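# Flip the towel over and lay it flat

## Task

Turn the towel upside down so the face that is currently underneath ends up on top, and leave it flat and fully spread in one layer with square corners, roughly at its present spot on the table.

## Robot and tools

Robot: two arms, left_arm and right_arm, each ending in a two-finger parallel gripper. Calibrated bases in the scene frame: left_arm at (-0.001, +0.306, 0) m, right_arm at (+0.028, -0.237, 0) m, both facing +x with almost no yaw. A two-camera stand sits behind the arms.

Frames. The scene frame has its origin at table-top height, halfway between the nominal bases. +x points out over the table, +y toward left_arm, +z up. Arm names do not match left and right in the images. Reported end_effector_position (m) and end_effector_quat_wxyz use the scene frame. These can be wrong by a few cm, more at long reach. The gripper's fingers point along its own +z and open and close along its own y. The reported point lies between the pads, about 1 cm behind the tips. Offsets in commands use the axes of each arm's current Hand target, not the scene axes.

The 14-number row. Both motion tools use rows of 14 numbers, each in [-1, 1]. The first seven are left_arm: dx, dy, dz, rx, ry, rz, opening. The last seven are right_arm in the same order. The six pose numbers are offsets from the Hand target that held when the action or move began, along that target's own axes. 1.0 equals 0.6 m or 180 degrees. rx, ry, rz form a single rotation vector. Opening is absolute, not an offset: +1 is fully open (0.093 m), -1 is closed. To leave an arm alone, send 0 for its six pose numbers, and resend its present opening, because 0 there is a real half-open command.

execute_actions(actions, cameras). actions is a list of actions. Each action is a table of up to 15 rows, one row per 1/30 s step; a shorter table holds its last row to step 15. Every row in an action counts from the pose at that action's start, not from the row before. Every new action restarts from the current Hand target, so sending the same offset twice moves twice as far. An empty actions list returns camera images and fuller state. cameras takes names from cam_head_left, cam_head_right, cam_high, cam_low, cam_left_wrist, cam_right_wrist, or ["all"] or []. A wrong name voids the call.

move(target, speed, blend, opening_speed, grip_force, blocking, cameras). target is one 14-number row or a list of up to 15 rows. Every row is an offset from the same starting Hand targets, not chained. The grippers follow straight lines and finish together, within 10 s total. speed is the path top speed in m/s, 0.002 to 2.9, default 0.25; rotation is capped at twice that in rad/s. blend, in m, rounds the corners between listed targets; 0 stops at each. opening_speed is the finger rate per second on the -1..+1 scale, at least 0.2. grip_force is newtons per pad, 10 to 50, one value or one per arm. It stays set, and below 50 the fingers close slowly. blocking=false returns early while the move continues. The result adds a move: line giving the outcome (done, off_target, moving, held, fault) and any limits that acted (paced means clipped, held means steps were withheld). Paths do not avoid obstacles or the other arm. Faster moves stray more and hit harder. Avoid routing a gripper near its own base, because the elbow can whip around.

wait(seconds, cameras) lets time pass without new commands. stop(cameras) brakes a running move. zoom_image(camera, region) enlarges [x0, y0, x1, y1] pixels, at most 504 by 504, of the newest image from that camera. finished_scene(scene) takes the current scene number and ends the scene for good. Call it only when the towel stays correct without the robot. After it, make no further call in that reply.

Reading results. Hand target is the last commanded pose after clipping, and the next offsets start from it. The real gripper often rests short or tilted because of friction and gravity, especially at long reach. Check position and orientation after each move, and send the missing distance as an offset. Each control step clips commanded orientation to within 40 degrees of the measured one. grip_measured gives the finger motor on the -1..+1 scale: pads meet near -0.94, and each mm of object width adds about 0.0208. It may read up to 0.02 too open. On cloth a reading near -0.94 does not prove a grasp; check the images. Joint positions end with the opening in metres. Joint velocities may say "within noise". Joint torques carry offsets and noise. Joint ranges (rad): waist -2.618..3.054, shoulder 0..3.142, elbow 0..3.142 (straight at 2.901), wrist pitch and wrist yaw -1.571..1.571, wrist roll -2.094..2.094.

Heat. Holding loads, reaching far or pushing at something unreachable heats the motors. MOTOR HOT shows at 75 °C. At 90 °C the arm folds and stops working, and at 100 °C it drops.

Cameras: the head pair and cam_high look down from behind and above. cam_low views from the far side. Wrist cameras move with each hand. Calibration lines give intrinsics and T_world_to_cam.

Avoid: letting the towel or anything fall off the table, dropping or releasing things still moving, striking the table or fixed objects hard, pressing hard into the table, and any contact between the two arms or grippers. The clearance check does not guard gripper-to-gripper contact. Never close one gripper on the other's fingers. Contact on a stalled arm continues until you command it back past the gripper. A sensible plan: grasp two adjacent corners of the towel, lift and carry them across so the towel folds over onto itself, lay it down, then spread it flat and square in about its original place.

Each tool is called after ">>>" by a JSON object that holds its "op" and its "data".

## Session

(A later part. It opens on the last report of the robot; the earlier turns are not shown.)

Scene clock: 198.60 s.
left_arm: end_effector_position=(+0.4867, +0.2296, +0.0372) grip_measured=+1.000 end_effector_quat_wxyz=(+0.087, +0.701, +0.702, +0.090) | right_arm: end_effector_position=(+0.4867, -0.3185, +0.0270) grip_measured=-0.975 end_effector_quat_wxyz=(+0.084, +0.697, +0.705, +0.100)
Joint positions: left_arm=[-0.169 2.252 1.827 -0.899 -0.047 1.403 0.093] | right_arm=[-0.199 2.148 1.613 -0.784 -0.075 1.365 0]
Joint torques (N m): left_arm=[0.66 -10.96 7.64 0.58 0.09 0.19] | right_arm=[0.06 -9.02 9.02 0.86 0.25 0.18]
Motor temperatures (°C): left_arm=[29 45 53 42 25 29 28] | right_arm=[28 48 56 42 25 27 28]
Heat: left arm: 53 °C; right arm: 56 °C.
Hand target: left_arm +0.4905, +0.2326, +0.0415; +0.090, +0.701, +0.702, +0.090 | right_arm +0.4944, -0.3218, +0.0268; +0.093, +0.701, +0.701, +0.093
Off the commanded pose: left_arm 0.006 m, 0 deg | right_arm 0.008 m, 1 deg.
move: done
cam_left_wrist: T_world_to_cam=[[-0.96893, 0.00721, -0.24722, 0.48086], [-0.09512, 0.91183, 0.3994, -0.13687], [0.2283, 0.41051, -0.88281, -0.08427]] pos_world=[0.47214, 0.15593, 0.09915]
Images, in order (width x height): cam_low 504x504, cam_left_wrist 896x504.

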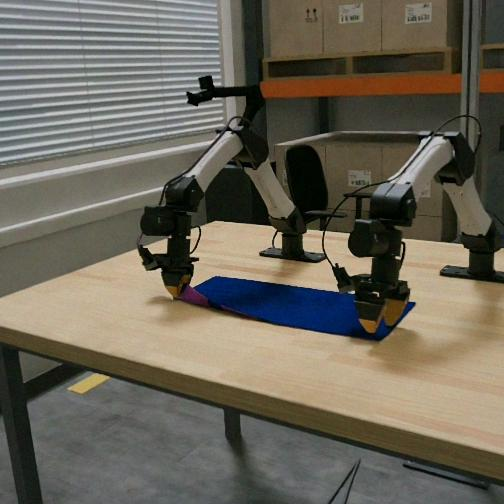

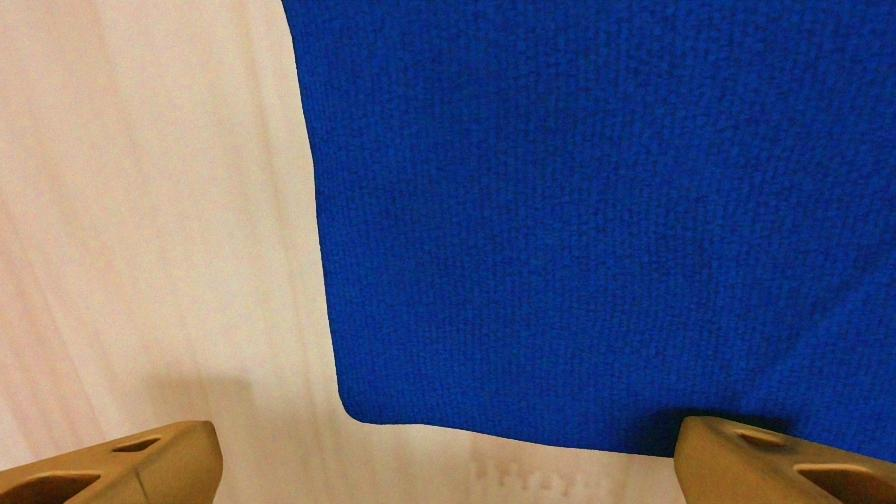

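>>> {"op": "move", "data": {"target": [0, 0.0412, -0.1615, 0, 0, 0, 1.0, 0, 0.0035, -0.0129, 0, 0, 0, -1.0], "speed": 0.1}}

>>> {"op": "move", "data": {"target": [0, 0, 0, 0, 0, 0, 1.0, 0, 0, 0, 0, 0, 0, -0.1], "opening_speed": 0.8, "cameras": ["cam_right_wrist", "cam_low"]}}

>>> {"op": "zoom_image", "data": {"camera": "cam_low", "region": [120, 220, 230, 320]}}

Scene clock: 201.97 s.
left_arm: end_effector_position=(+0.4877, +0.2295, +0.1449) grip_measured=+1.000 end_effector_quat_wxyz=(+0.094, +0.700, +0.702, +0.095) | right_arm: end_effector_position=(+0.4856, -0.3189, +0.0302) grip_measured=-0.975 end_effector_quat_wxyz=(+0.082, +0.697, +0.705, +0.096)
Joint positions: left_arm=[-0.169 2.252 2.253 -1.308 -0.047 1.403 0.093] | right_arm=[-0.199 2.148 1.628 -0.809 -0.071 1.365 0]
Joint torques (N m): left_arm=[0.61 -9.62 7.58 0.6 0.06 0.18] | right_arm=[0.05 -9.81 9.35 0.8 0.21 0.18]
Motor temperatures (°C): left_arm=[29 46 53 41 25 29 28] | right_arm=[28 48 56 41 25 27 28]
Heat: left arm: 53 °C; right arm: 56 °C.
Hand target: left_arm +0.4899, +0.2326, +0.1415; +0.090, +0.701, +0.702, +0.090 | right_arm +0.4944, -0.3218, +0.0348; +0.093, +0.701, +0.701, +0.093
Off the commanded pose: left_arm 0.005 m, 1 deg | right_arm 0.010 m, 1 deg.
move: done

Scene clock: 203.40 s.
left_arm: end_effector_position=(+0.4876, +0.2295, +0.1449) grip_measured=+1.000 end_effector_quat_wxyz=(+0.094, +0.700, +0.702, +0.095) | right_arm: end_effector_position=(+0.4855, -0.3194, +0.0302) grip_measured=-0.103 end_effector_quat_wxyz=(+0.082, +0.698, +0.705, +0.094)
Joint positions: left_arm=[-0.169 2.252 2.253 -1.308 -0.047 1.403 0.093] | right_arm=[-0.199 2.148 1.628 -0.809 -0.068 1.365 0.04]
Joint torques (N m): left_arm=[0.62 -9.52 7.6 0.62 0.07 0.18] | right_arm=[0.05 -9.78 9.33 0.8 0.18 0.18]
Motor temperatures (°C): left_arm=[29 46 53 41 25 29 28] | right_arm=[28 48 56 41 25 27 28]
Heat: left arm: 53 °C; right arm: 56 °C.
Hand target: left_arm +0.4899, +0.2326, +0.1415; +0.090, +0.701, +0.702, +0.090 | right_arm +0.4944, -0.3218, +0.0348; +0.093, +0.701, +0.701, +0.093
Off the commanded pose: left_arm 0.005 m, 1 deg | right_arm 0.010 m, 1 deg.
move: done
cam_right_wrist: T_world_to_cam=[[-0.96652, -0.01506, -0.25616, 0.47352], [-0.12779, 0.89392, 0.42963, 0.37244], [0.22252, 0.44798, -0.86591, 0.14299]] pos_world=[0.47344, -0.38986, 0.08511]
Images, in order (width x height): cam_low 504x504, cam_right_wrist 896x504.

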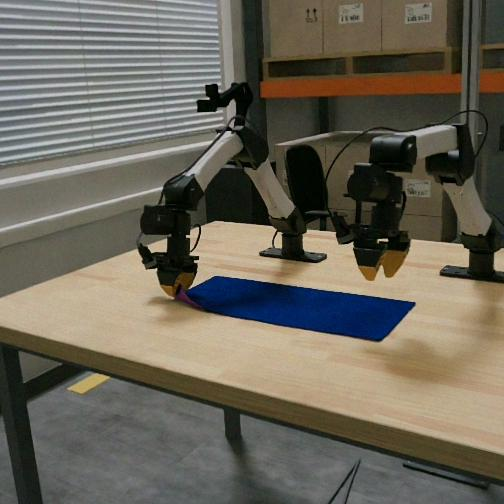

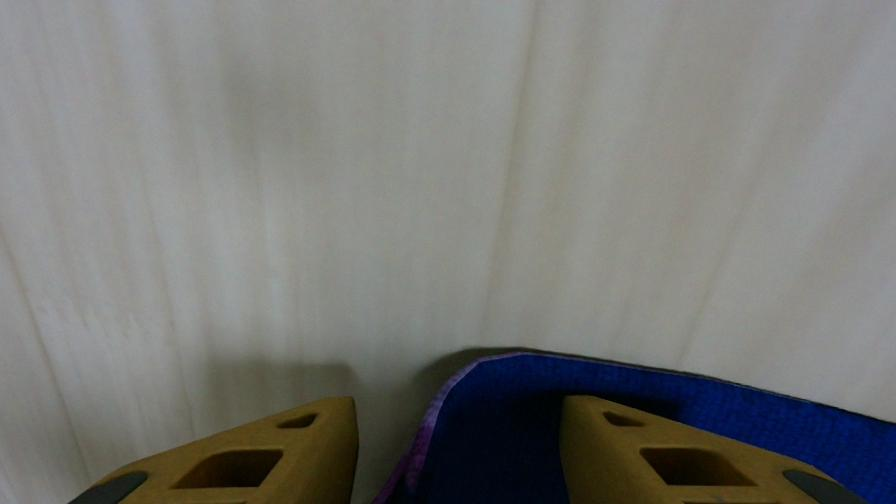

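Scaled by 4.582 from the camera's image (finer frame: 720x720).

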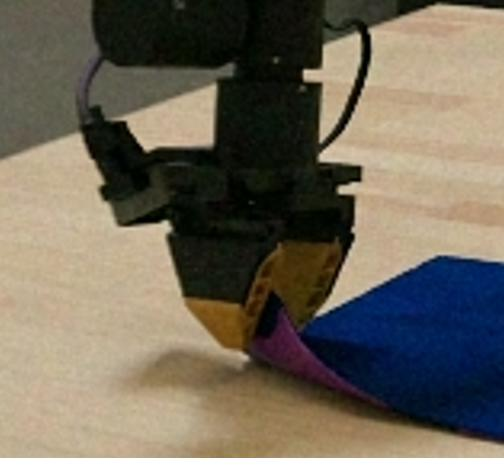

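>>> {"op": "move", "data": {"target": [0, 0, 0, 0, 0, 0, 1.0, 0, 0.0049, -0.0194, 0, 0, 0, 1.0], "opening_speed": 1.0, "speed": 0.05, "cameras": ["cam_right_wrist", "cam_low", "cam_high"]}}

>>> {"op": "zoom_image", "data": {"camera": "cam_low", "region": [120, 220, 230, 320]}}

Scene clock: 205.80 s.
left_arm: end_effector_position=(+0.4876, +0.2295, +0.1449) grip_measured=+1.000 end_effector_quat_wxyz=(+0.094, +0.700, +0.702, +0.095) | right_arm: end_effector_position=(+0.4852, -0.3193, +0.0369) grip_measured=+1.000 end_effector_quat_wxyz=(+0.078, +0.698, +0.706, +0.092)
Joint positions: left_arm=[-0.169 2.252 2.253 -1.308 -0.047 1.403 0.093] | right_arm=[-0.199 2.148 1.658 -0.849 -0.068 1.365 0.093]
Joint torques (N m): left_arm=[0.75 -9.52 7.43 0.6 0.1 0.2] | right_arm=[0.06 -10.92 9.32 0.76 0.18 0.18]
Motor temperatures (°C): left_arm=[29 47 53 41 25 29 28] | right_arm=[28 49 57 41 25 27 28]
Heat: left arm: 53 °C; right arm: 57 °C.
Hand target: left_arm +0.4899, +0.2326, +0.1415; +0.090, +0.701, +0.702, +0.090 | right_arm +0.4942, -0.3218, +0.0467; +0.093, +0.701, +0.701, +0.093
Off the commanded pose: left_arm 0.005 m, 1 deg | right_arm 0.014 m, 2 deg.
move: off_target (right_arm)
cam_right_wrist: T_world_to_cam=[[-0.96895, -0.01463, -0.24683, 0.47584], [-0.12369, 0.89306, 0.43261, 0.36716], [0.2141, 0.44971, -0.86713, 0.15348]] pos_world=[0.47362, -0.38995, 0.0917]
Images, in order (width x height): cam_high 504x504, cam_low 504x504, cam_right_wrist 896x504.

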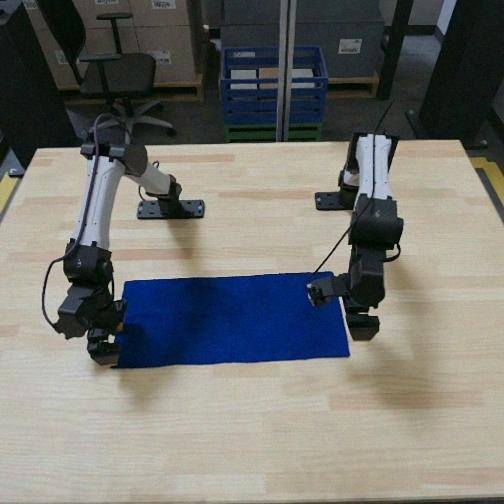

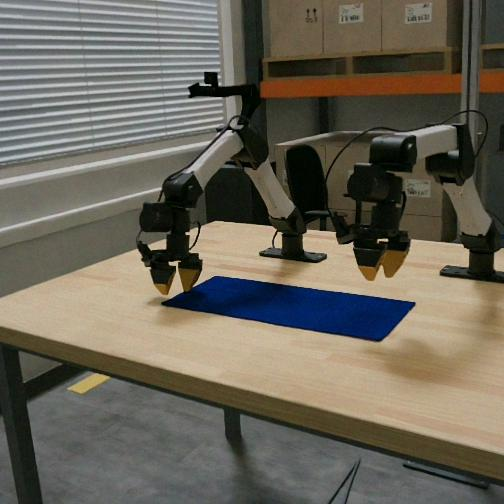

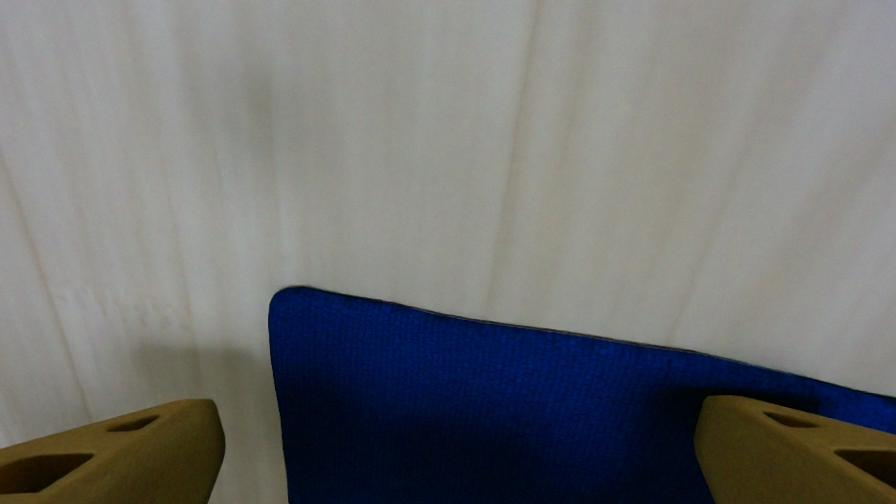

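Scaled by 4.582 from the camera's image (finer frame: 720x720).

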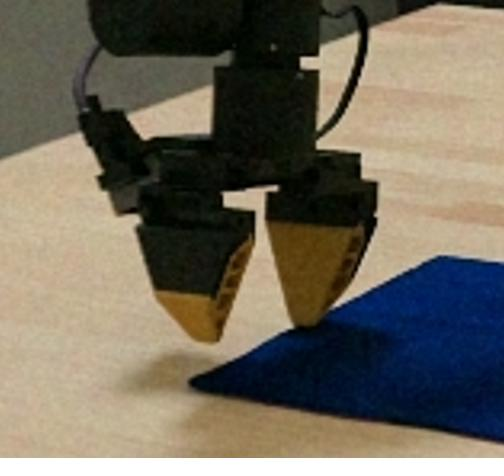

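>>> {"op": "move", "data": {"target": [0, 0, 0, 0, 0, 0, 1.0, 0, 0.0433, -0.1609, 0, 0, 0, 1.0], "speed": 0.12, "cameras": ["cam_high", "cam_head_left", "cam_head_right", "cam_low"]}}

>>> {"op": "zoom_image", "data": {"camera": "cam_high", "region": [90, 240, 380, 390]}}

>>> {"op": "zoom_image", "data": {"camera": "cam_low", "region": [140, 240, 440, 360]}}

Scene clock: 208.63 s.
left_arm: end_effector_position=(+0.4876, +0.2295, +0.1449) grip_measured=+1.000 end_effector_quat_wxyz=(+0.094, +0.700, +0.702, +0.095) | right_arm: end_effector_position=(+0.4886, -0.3200, +0.1328) grip_measured=+1.000 end_effector_quat_wxyz=(+0.075, +0.699, +0.706, +0.090)
Joint positions: left_arm=[-0.169 2.252 2.253 -1.308 -0.047 1.403 0.093] | right_arm=[-0.199 2.148 2.043 -1.242 -0.068 1.366 0.093]
Joint torques (N m): left_arm=[0.64 -9.39 7.51 0.62 0.07 0.18] | right_arm=[0.03 -11.71 9.52 0.75 0.18 0.18]
Motor temperatures (°C): left_arm=[29 47 53 41 25 29 28] | right_arm=[28 49 57 41 25 27 28]
Heat: left arm: 53 °C; right arm: 57 °C.
Hand target: left_arm +0.4899, +0.2326, +0.1415; +0.090, +0.701, +0.702, +0.090 | right_arm +0.4941, -0.3217, +0.1467; +0.093, +0.701, +0.701, +0.093
Off the commanded pose: left_arm 0.005 m, 1 deg | right_arm 0.015 m, 2 deg.
move: off_target (right_arm)
Images, in order (width x height): cam_head_left 504x504, cam_head_right 504x504, cam_high 504x504, cam_low 504x504.

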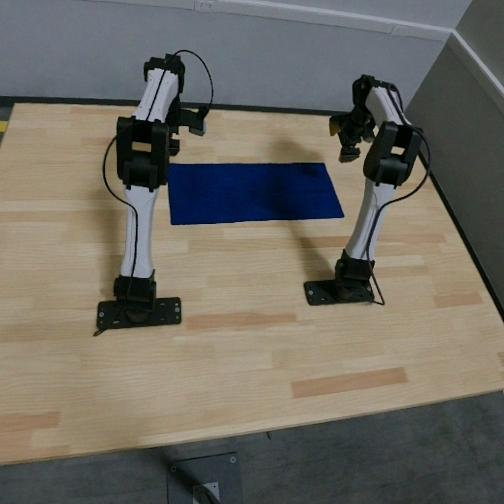

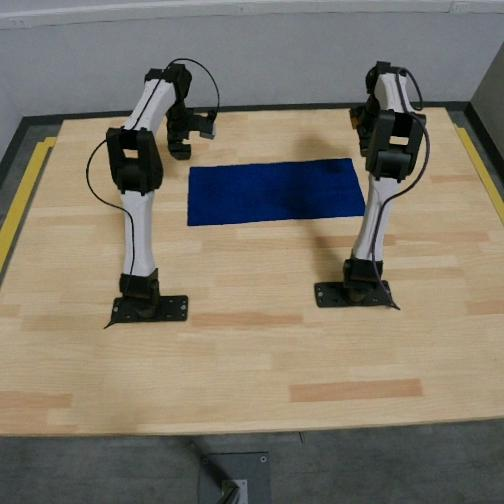

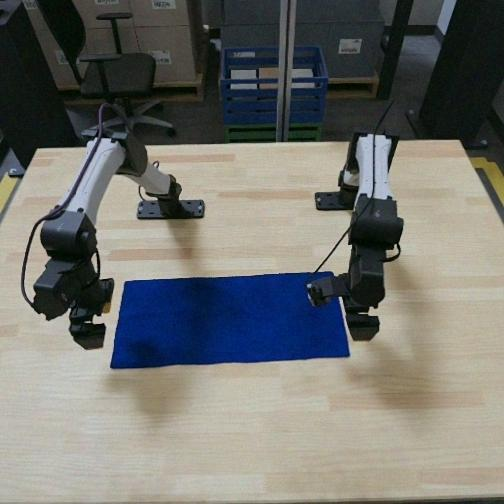

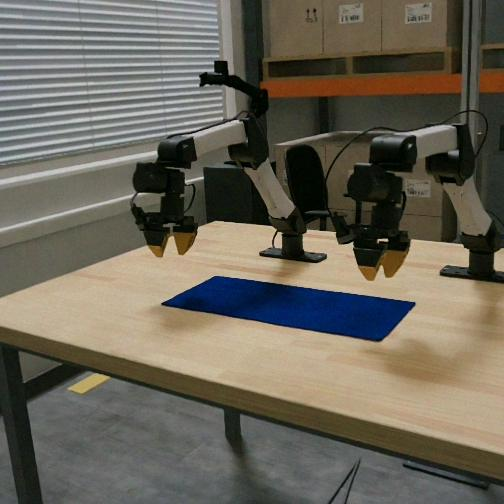

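Scaled by 1.738 from the camera's image (finer frame: 720x720).

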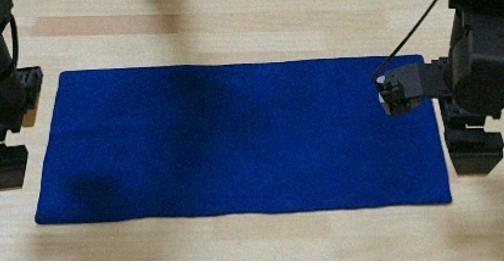

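Scaled by 1.680 from the camera's image (finer frame: 720x720).

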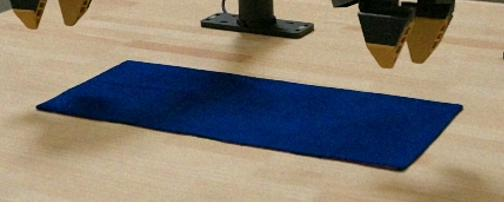

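>>> {"op": "execute_actions", "data": {"actions": [], "cameras": ["cam_left_wrist", "cam_right_wrist"]}}

Scene clock: 222.77 s.
left_arm: end_effector_position=(+0.4876, +0.2295, +0.1449) grip_measured=+1.000 end_effector_quat_wxyz=(+0.094, +0.700, +0.702, +0.095) | right_arm: end_effector_position=(+0.4885, -0.3200, +0.1327) grip_measured=+1.000 end_effector_quat_wxyz=(+0.075, +0.699, +0.706, +0.089)
Joint positions: left_arm=[-0.169 2.252 2.253 -1.308 -0.047 1.403 0.093] | right_arm=[-0.199 2.148 2.043 -1.243 -0.068 1.366 0.093]
Joint velocities: within noise
Joint torques (N m): left_arm=[0.72 -9.52 7.61 0.61 0.07 0.2] | right_arm=[0.05 -11.71 9.48 0.74 0.18 0.18]
Motor temperatures (°C): left_arm=[29 50 53 40 25 29 28] | right_arm=[28 52 57 40 25 27 28]
Heat: left arm: 53 °C; right arm: 57 °C.
Hand target: left_arm +0.4899, +0.2326, +0.1415; +0.090, +0.701, +0.702, +0.090 | right_arm +0.4941, -0.3218, +0.1467; +0.093, +0.701, +0.701, +0.093
Tool commands: left_gripper/opening=+1.0 right_gripper/opening=+1.0
Off the commanded pose: left_arm 0.005 m, 1 deg | right_arm 0.015 m, 2 deg.
camera_calibration:
cam_left_wrist: T_world_to_cam=[[-0.96482, 0.00649, -0.26282, 0.50864], [-0.10154, 0.91292, 0.39531, -0.17617], [0.2425, 0.40809, -0.88014, 0.0039]] pos_world=[0.47191, 0.15594, 0.20676]
cam_right_wrist: T_world_to_cam=[[-0.97105, -0.01379, -0.23846, 0.50289], [-0.11957, 0.89231, 0.43531, 0.32413], [0.20678, 0.45122, -0.86813, 0.24036]] pos_world=[0.47739, -0.39075, 0.18749]
Images, in order (width x height): cam_left_wrist 896x504, cam_right_wrist 896x504.

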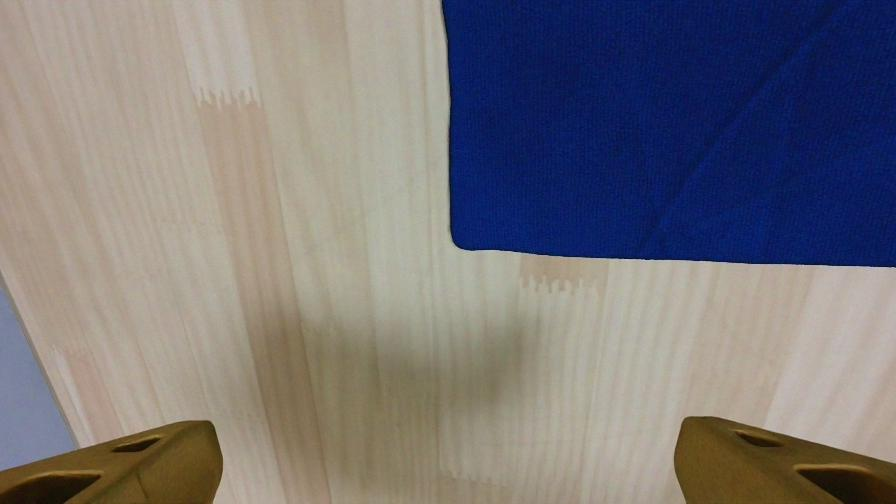

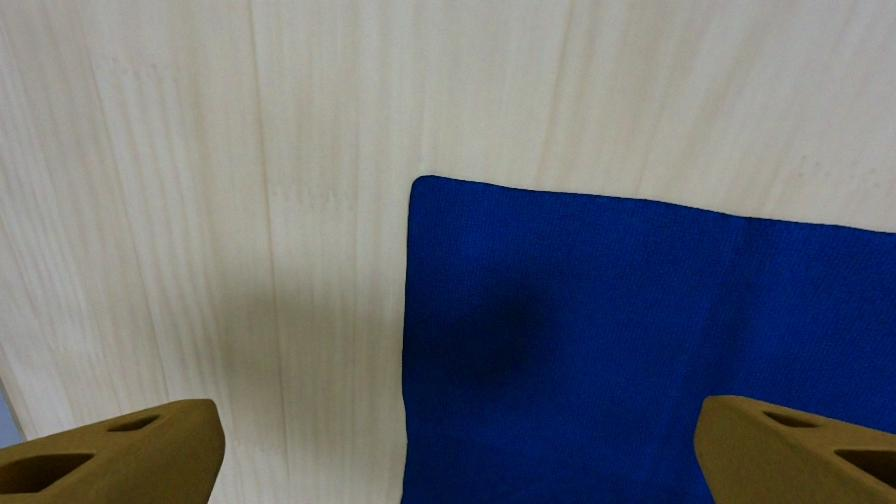

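>>> {"op": "move", "data": {"target": [0, -0.3553, -0.0905, 0, 0, 0, 1.0, 0, -0.346, -0.0933, 0, 0, 0, 1.0], "speed": 0.2, "cameras": ["cam_left_wrist", "cam_right_wrist", "cam_high", "cam_head_left", "cam_head_right"]}}

>>> {"op": "zoom_image", "data": {"camera": "cam_high", "region": [90, 250, 230, 380]}}

>>> {"op": "zoom_image", "data": {"camera": "cam_high", "region": [250, 250, 390, 380]}}

Scene clock: 228.30 s.
left_arm: end_effector_position=(+0.2691, +0.2330, +0.1372) grip_measured=+1.000 end_effector_quat_wxyz=(+0.083, +0.705, +0.700, +0.083) | right_arm: end_effector_position=(+0.2818, -0.3236, +0.1452) grip_measured=+1.000 end_effector_quat_wxyz=(+0.090, +0.706, +0.698, +0.086)
Joint positions: left_arm=[-0.303 1.392 1.151 -1.105 -0.069 1.281 0.093] | right_arm=[-0.379 1.338 1.138 -1.135 -0.084 1.21 0.093]
Joint torques (N m): left_arm=[-0.47 -5.85 5.42 0.8 -0.08 -0.02] | right_arm=[-0.83 -6.42 5.24 0.9 -0.16 -0.09]
Motor temperatures (°C): left_arm=[29 50 53 40 25 29 28] | right_arm=[28 53 56 39 25 27 27]
Heat: left arm: 53 °C; right arm: 56 °C.
Hand target: left_arm +0.2700, +0.2326, +0.1401; +0.090, +0.701, +0.702, +0.090 | right_arm +0.2792, -0.3219, +0.1469; +0.093, +0.701, +0.701, +0.093
Off the commanded pose: left_arm 0.003 m, 1 deg | right_arm 0.004 m, 1 deg.
move: done
cam_left_wrist: T_world_to_cam=[[-0.97261, 0.01634, -0.23187, 0.29136], [-0.07946, 0.91406, 0.39771, -0.20504], [0.21844, 0.40525, -0.88773, 0.05682]] pos_world=[0.25467, 0.15963, 0.19955]
cam_right_wrist: T_world_to_cam=[[-0.96697, 0.0036, -0.25486, 0.31195], [-0.10486, 0.90575, 0.41065, 0.301], [0.23231, 0.42381, -0.87545, 0.28055]] pos_world=[0.26804, -0.39265, 0.20151]
Images, in order (width x height): cam_head_left 504x504, cam_head_right 504x504, cam_high 504x504, cam_left_wrist 896x504, cam_right_wrist 896x504.

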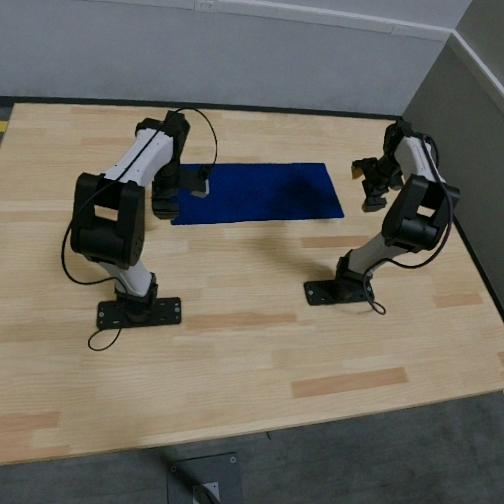

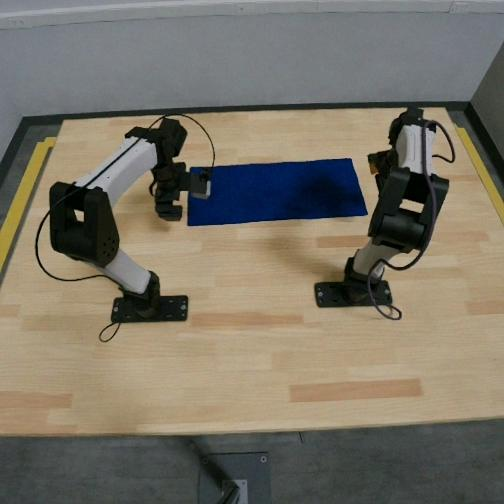

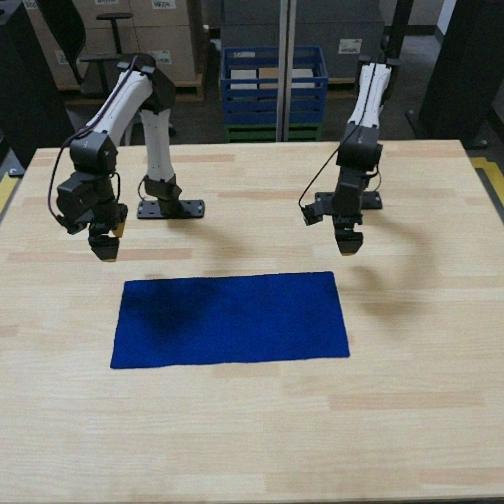

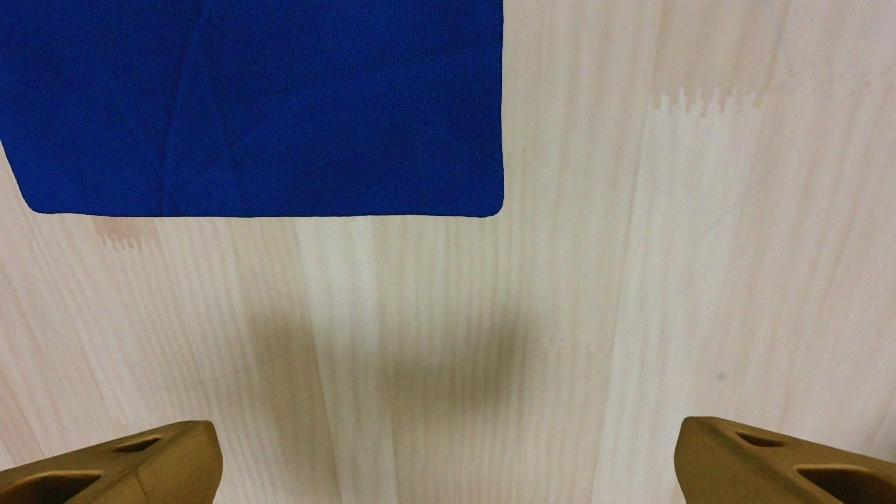

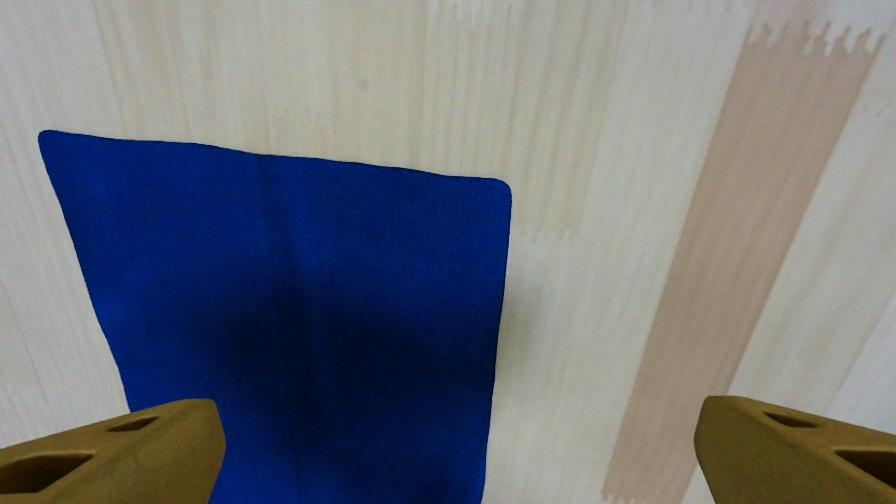

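Scaled by 3.600 from the camera's image (finer frame: 720x720).

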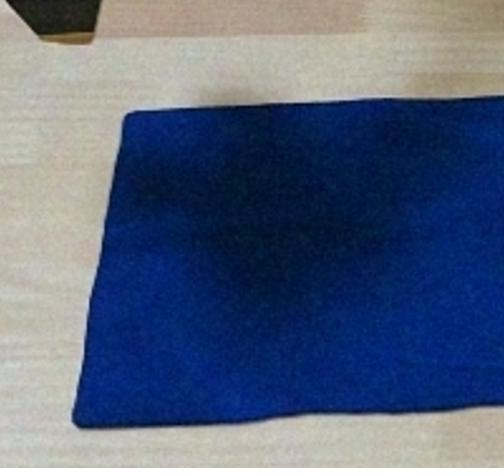

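Scaled by 3.600 from the camera's image (finer frame: 720x720).

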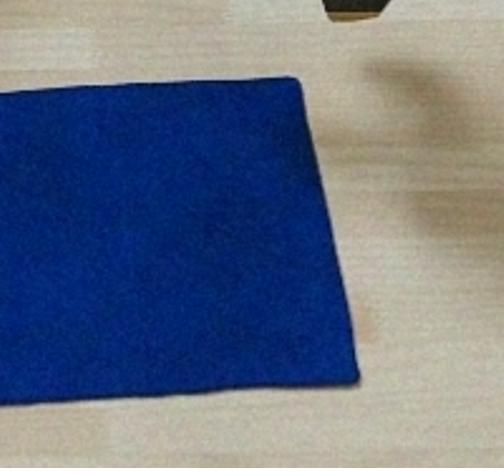

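>>> {"op": "execute_actions", "data": {"actions": []}}

Scene clock: 233.20 s.
left_arm: end_effector_position=(+0.2691, +0.2330, +0.1372) grip_measured=+1.000 end_effector_quat_wxyz=(+0.083, +0.705, +0.700, +0.083) | right_arm: end_effector_position=(+0.2818, -0.3236, +0.1452) grip_measured=+1.000 end_effector_quat_wxyz=(+0.090, +0.705, +0.698, +0.086)
Joint positions: left_arm=[-0.303 1.392 1.151 -1.105 -0.069 1.281 0.093] | right_arm=[-0.379 1.338 1.138 -1.135 -0.085 1.209 0.093]
Joint velocities: within noise
Joint torques (N m): left_arm=[-0.38 -5.71 5.52 0.77 -0.13 -0.02] | right_arm=[-0.83 -6.38 5.26 0.89 -0.16 -0.1]
Motor temperatures (°C): left_arm=[29 49 53 40 25 29 28] | right_arm=[28 52 56 39 25 27 27]
Heat: left arm: 53 °C; right arm: 56 °C.
Hand target: left_arm +0.2699, +0.2325, +0.1401; +0.090, +0.701, +0.702, +0.090 | right_arm +0.2792, -0.3219, +0.1469; +0.093, +0.701, +0.701, +0.093
Tool commands: left_gripper/opening=+1.0 right_gripper/opening=+1.0
Off the commanded pose: left_arm 0.003 m, 1 deg | right_arm 0.004 m, 1 deg.
camera_calibration:
cam_left_wrist: T_world_to_cam=[[-0.97262, 0.01557, -0.23188, 0.29161], [-0.08015, 0.91408, 0.39754, -0.20487], [0.21814, 0.40524, -0.8878, 0.05698]] pos_world=[0.25477, 0.15963, 0.19965]
cam_right_wrist: T_world_to_cam=[[-0.96693, 0.00287, -0.25501, 0.31179], [-0.10564, 0.90561, 0.41075, 0.30114], [0.23212, 0.42411, -0.87536, 0.28067]] pos_world=[0.26814, -0.39265, 0.20151]

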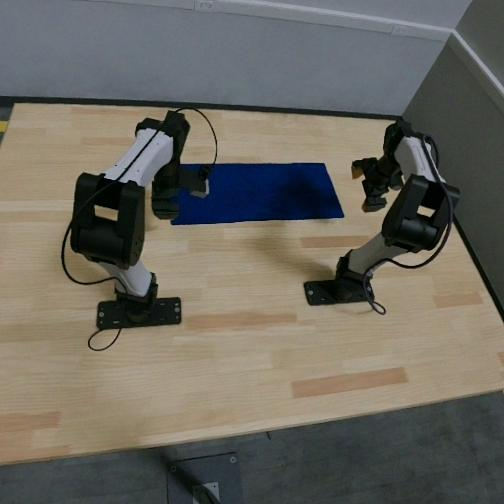

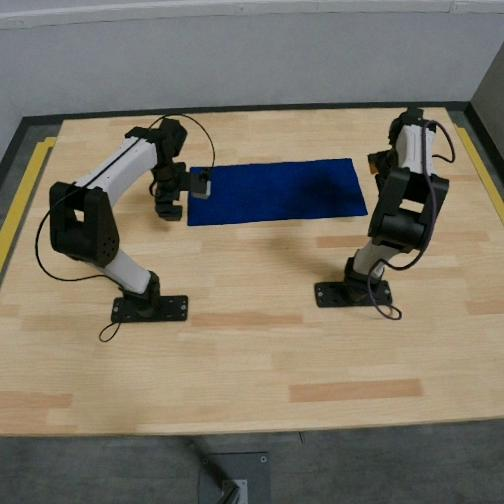

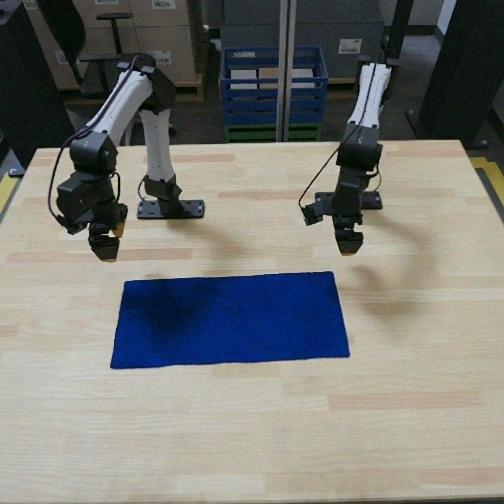

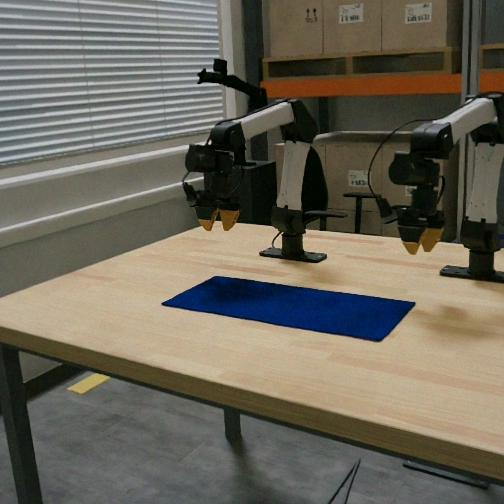

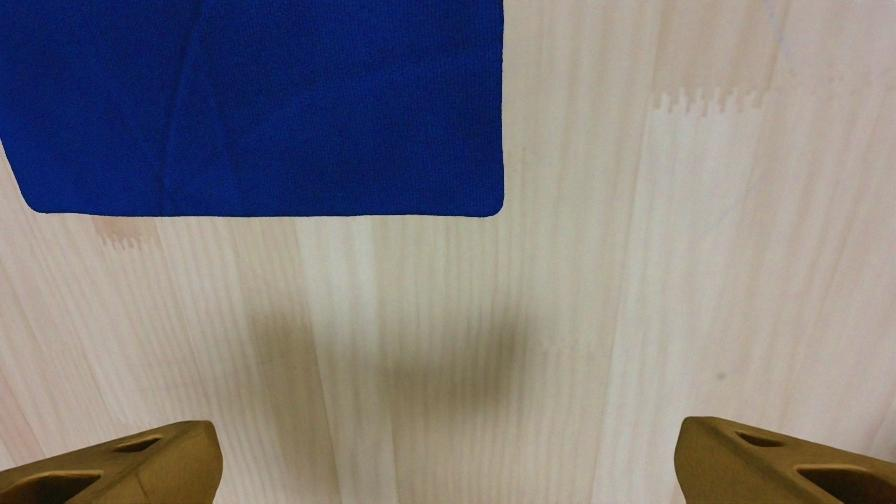

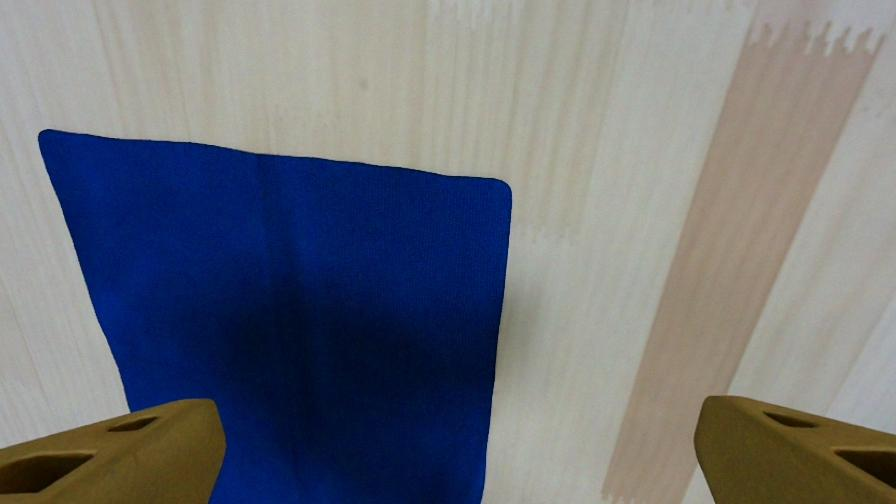

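>>> {"op": "move", "data": {"target": [[-0.0308,-0.0377,0.1419,-0.1533,0,0,0.1,-0.0035,-0.0340,0.1547,-0.1494,0,0,0.1],[-0.0308,-0.0493,0.1871,-0.1533,0,0,0.1,-0.0035,-0.0474,0.2046,-0.1494,0,0,0.1],[-0.0308,0.0194,0.2048,-0.1533,0,0,-1,-0.0035,0.0210,0.2230,-0.1494,0,0,-1]], "speed": [0.3,0.08,0.12], "blend": [0.015,0.005,0], "opening_speed": 0.8, "cameras": ["cam_high","cam_low","cam_left_wrist","cam_right_wrist"]}}

Scene clock: 288.80 s.
left_arm: end_effector_position=(+0.3112, +0.2137, +0.0257) grip_measured=-0.983 end_effector_quat_wxyz=(+0.256, +0.657, +0.661, +0.258) | right_arm: end_effector_position=(+0.3235, -0.3220, +0.0211) grip_measured=-0.947 end_effector_quat_wxyz=(+0.249, +0.658, +0.663, +0.257)
Joint positions: left_arm=[-0.436 1.433 0.462 0.093 -0.295 1.234 0] | right_arm=[-0.442 1.374 0.402 0.078 -0.305 1.226 0]
Joint torques (N m): left_arm=[0.55 -3.55 5.41 1.39 -0.05 0.15] | right_arm=[0.17 -3.25 6 1.8 0.06 0.11]
Motor temperatures (°C): left_arm=[29 44 50 38 25 28 27] | right_arm=[28 46 51 38 25 26 27]
Heat: left arm: 50 °C; right arm: 51 °C.
Hand target: left_arm +0.3124, +0.2141, +0.0242; +0.255, +0.659, +0.660, +0.255 | right_arm +0.3261, -0.3240, +0.0208; +0.253, +0.660, +0.660, +0.253
Off the commanded pose: left_arm 0.002 m, 0 deg | right_arm 0.003 m, 1 deg.
move: done; target 3's new opening was sent with right_arm's hand 0.011 m and 3 deg from that target
cam_left_wrist: T_world_to_cam=[[-0.73709, 0.00492, -0.67578, 0.24735], [-0.27399, 0.91193, 0.30548, -0.07641], [0.61777, 0.41032, -0.67082, -0.17442]] pos_world=[0.26913, 0.14003, 0.07349]
cam_right_wrist: T_world_to_cam=[[-0.73774, -0.00845, -0.67504, 0.2515], [-0.30493, 0.89628, 0.32203, 0.41842], [0.6023, 0.44341, -0.66379, 0.0437]] pos_world=[0.28681, -0.39227, 0.06403]

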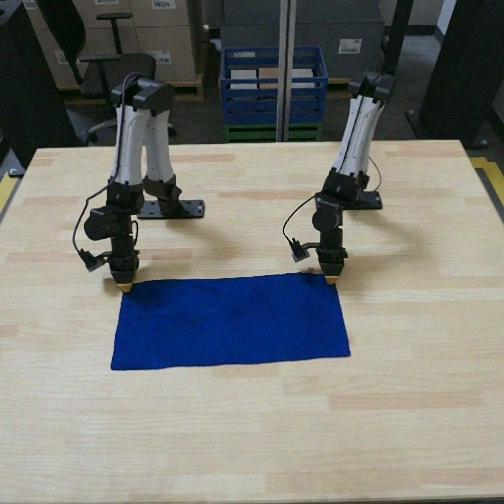

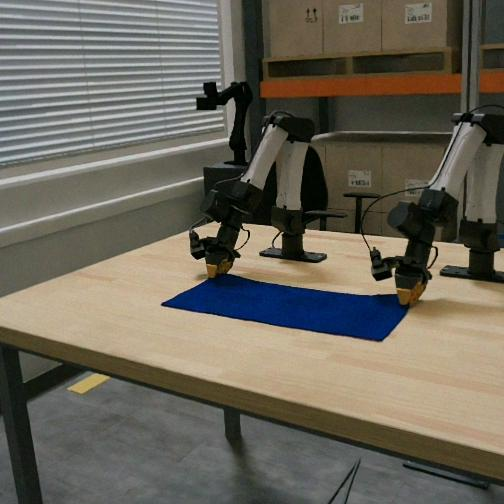

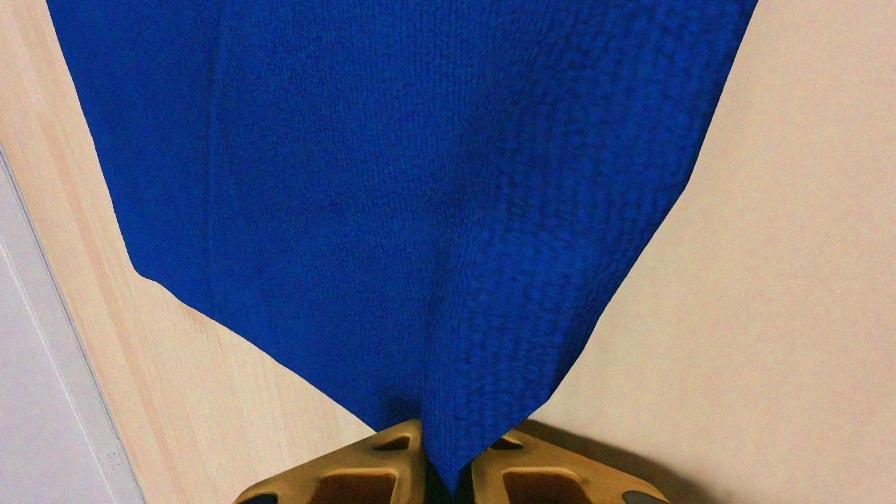

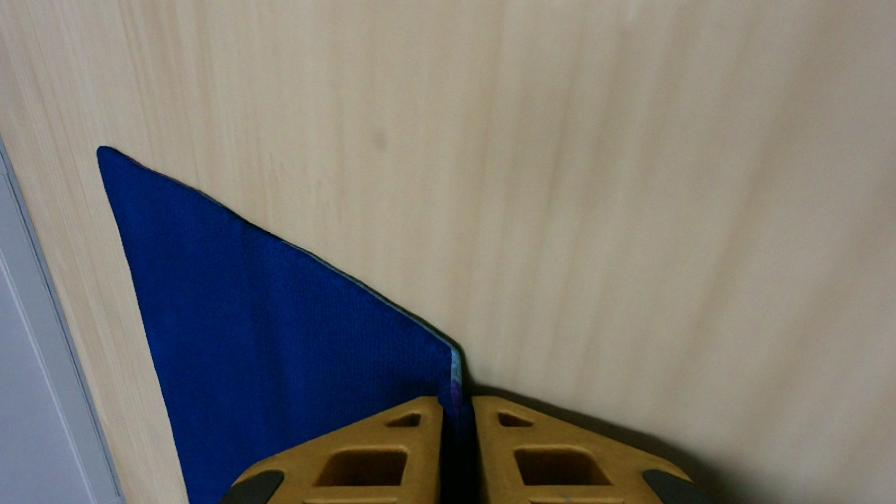

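>>> {"op": "zoom_image", "data": {"camera": "cam_right_wrist", "region": [340, 280, 600, 504]}}

>>> {"op": "zoom_image", "data": {"camera": "cam_left_wrist", "region": [320, 280, 600, 504]}}

>>> {"op": "zoom_image", "data": {"camera": "cam_high", "region": [80, 230, 380, 400]}}

Scaled by 1.938 from the camera's image (finer frame: 1280x720).

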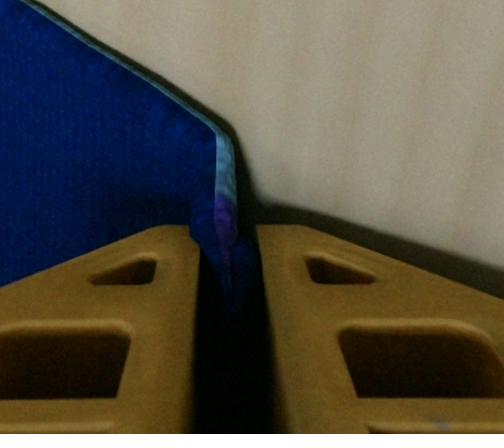

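Scaled by 1.800 from the camera's image (finer frame: 1280x720).

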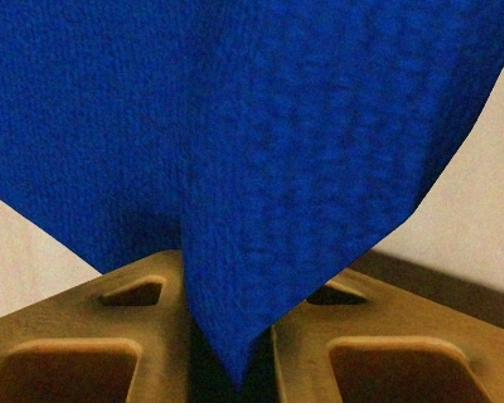

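Scaled by 1.680 from the camera's image (finer frame: 720x720).

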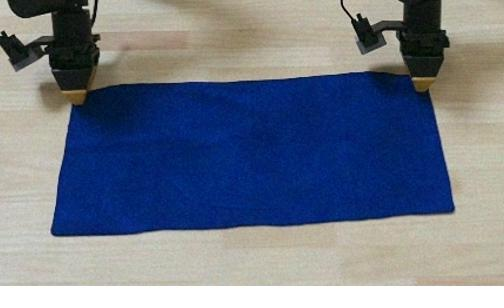

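>>> {"op": "move", "data": {"target": [[0.0240,0.1513,-0.4218,0.0517,0,0,-1,0.0042,0.1358,-0.4584,0.0339,0,0,-1],[0.0240,0.1278,-0.3581,0.0628,0,0,-1,0.0042,0.1123,-0.3945,0.045,0,0,-1],[0.0240,0.1333,-0.3015,0.0739,0,0,-1,0.0042,0.1180,-0.3379,0.0561,0,0,-1],[0.0248,0.1905,-0.2002,0.085,0,0,-1,0.0033,0.1759,-0.2369,0.0728,0,0,-1],[0.0265,0.2073,-0.1040,0.0961,0,0,-1,0.0017,0.1930,-0.1408,0.0839,0,0,-1],[0.0282,0.2168,-0.0177,0.1128,0,0,-1,0,0.2028,-0.0544,0.1006,0,0,-1],[0.0298,0.2168,0.0574,0.1294,0,0,-1,-0.0017,0.2013,0.0213,0.1172,0,0,-1],[0.0315,0.2106,0.1182,0.1461,0,0,-1,-0.0033,0.1936,0.0828,0.1339,0,0,-1],[0.0323,0.2004,0.1587,0.1572,0,0,-1,-0.0042,0.1829,0.1228,0.145,0,0,-1],[0.0323,0.2055,0.1689,0.1572,0,0,-1,-0.0042,0.1880,0.1330,0.145,0,0,-1]], "speed": [0.2,0.08,0.08,0.14,0.14,0.14,0.14,0.12,0.08,0.06], "blend": [0.02,0.01,0.015,0.02,0.02,0.02,0.02,0.015,0.005,0], "cameras": ["cam_high","cam_low","cam_left_wrist","cam_right_wrist","cam_head_left"]}}

Scene clock: 310.23 s.
left_arm: end_effector_position=(+0.4682, +0.2293, +0.0337) grip_measured=-0.983 end_effector_quat_wxyz=(+0.089, +0.701, +0.702, +0.087) | right_arm: end_effector_position=(+0.4467, -0.3196, +0.0318) grip_measured=-0.955 end_effector_quat_wxyz=(+0.072, +0.698, +0.706, +0.096)
Joint positions: left_arm=[-0.174 2.182 1.696 -0.839 -0.041 1.398 0] | right_arm=[-0.226 2.02 1.442 -0.769 -0.088 1.339 0]
Joint torques (N m): left_arm=[0.8 -9.28 7.46 0.61 0.01 0.18] | right_arm=[-0.03 -8.46 9.18 1.12 0.26 0.17]
Heat: left arm: 49 °C; right arm: 51 °C.
Hand target: left_arm +0.4718, +0.2336, +0.0321; +0.086, +0.702, +0.702, +0.086 | right_arm +0.4633, -0.3264, +0.0369; +0.098, +0.700, +0.701, +0.097
Off the commanded pose: left_arm 0.006 m, 0 deg | right_arm 0.019 m, 3 deg.
move: off_target (right_arm); blend cut to 0.0186 m at target 7, 0.0125 m at target 8, 0.0034 m at target 9
cam_left_wrist: T_world_to_cam=[[-0.96924, 0.00744, -0.24599, 0.46206], [-0.09294, 0.91447, 0.39383, -0.13837], [0.22788, 0.40458, -0.88566, -0.08142]] pos_world=[0.45355, 0.15604, 0.09605]
cam_right_wrist: T_world_to_cam=[[-0.96984, -0.01388, -0.24336, 0.43777], [-0.12462, 0.88628, 0.44607, 0.36272], [0.2095, 0.46294, -0.86128, 0.16354]] pos_world=[0.4355, -0.3911, 0.08559]
Images, in order (width x height): cam_head_left 504x504, cam_high 504x504, cam_low 504x504, cam_left_wrist 896x504, cam_right_wrist 896x504.

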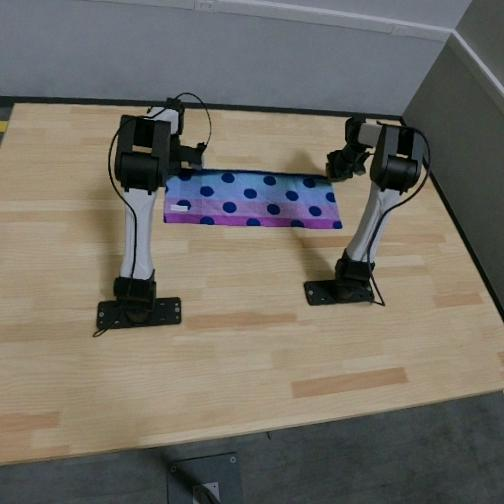

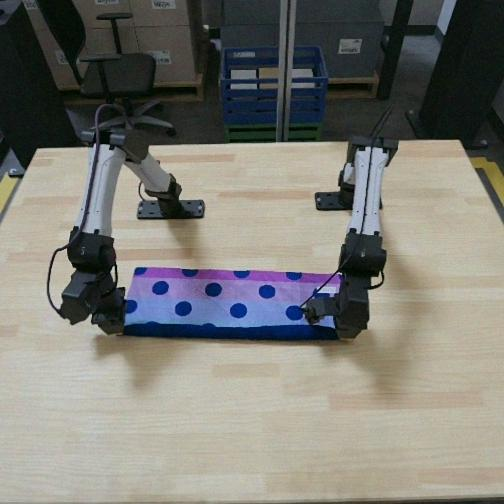

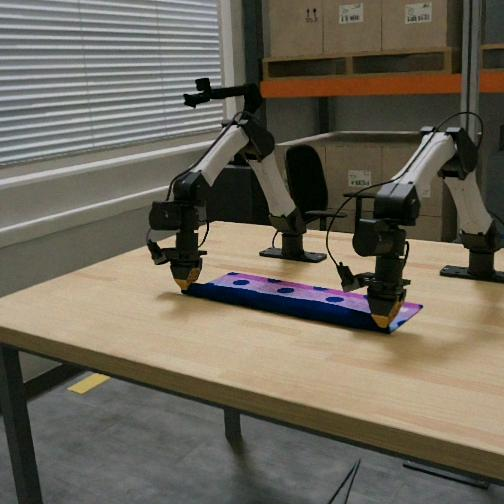

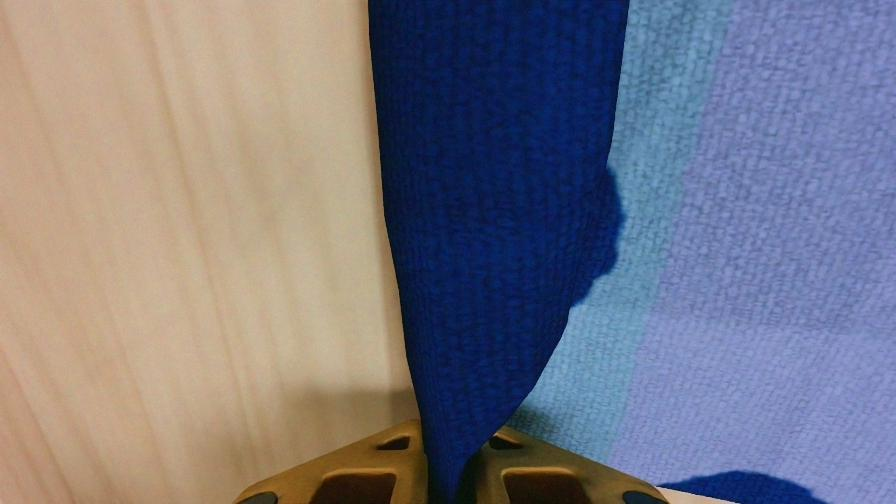

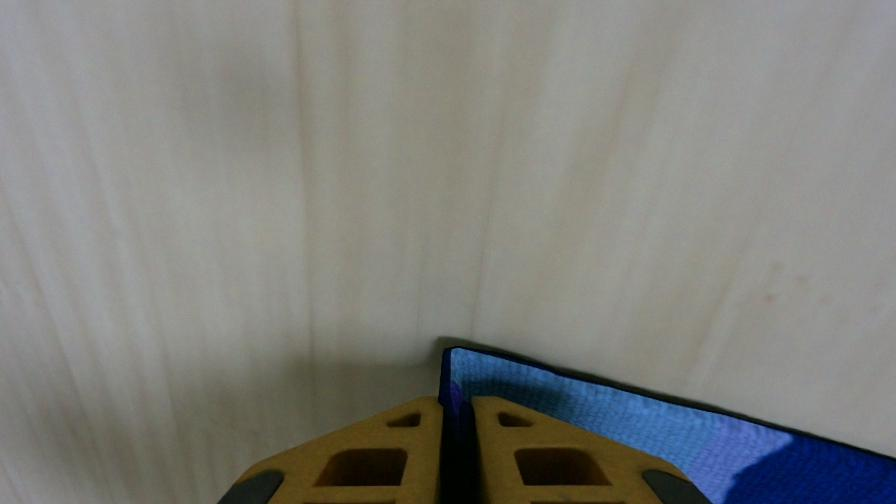

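>>> {"op": "zoom_image", "data": {"camera": "cam_high", "region": [80, 230, 380, 370]}}

>>> {"op": "zoom_image", "data": {"camera": "cam_low", "region": [150, 240, 440, 350]}}

Scaled by 1.680 from the camera's image (finer frame: 720x720).

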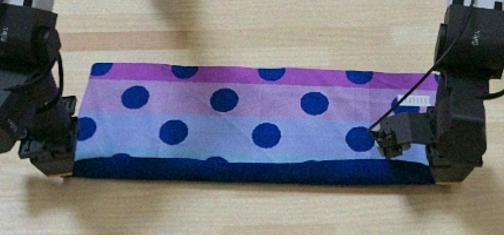

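Scaled by 1.738 from the camera's image (finer frame: 720x720).

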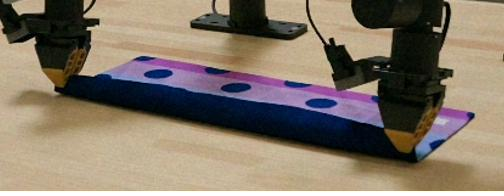

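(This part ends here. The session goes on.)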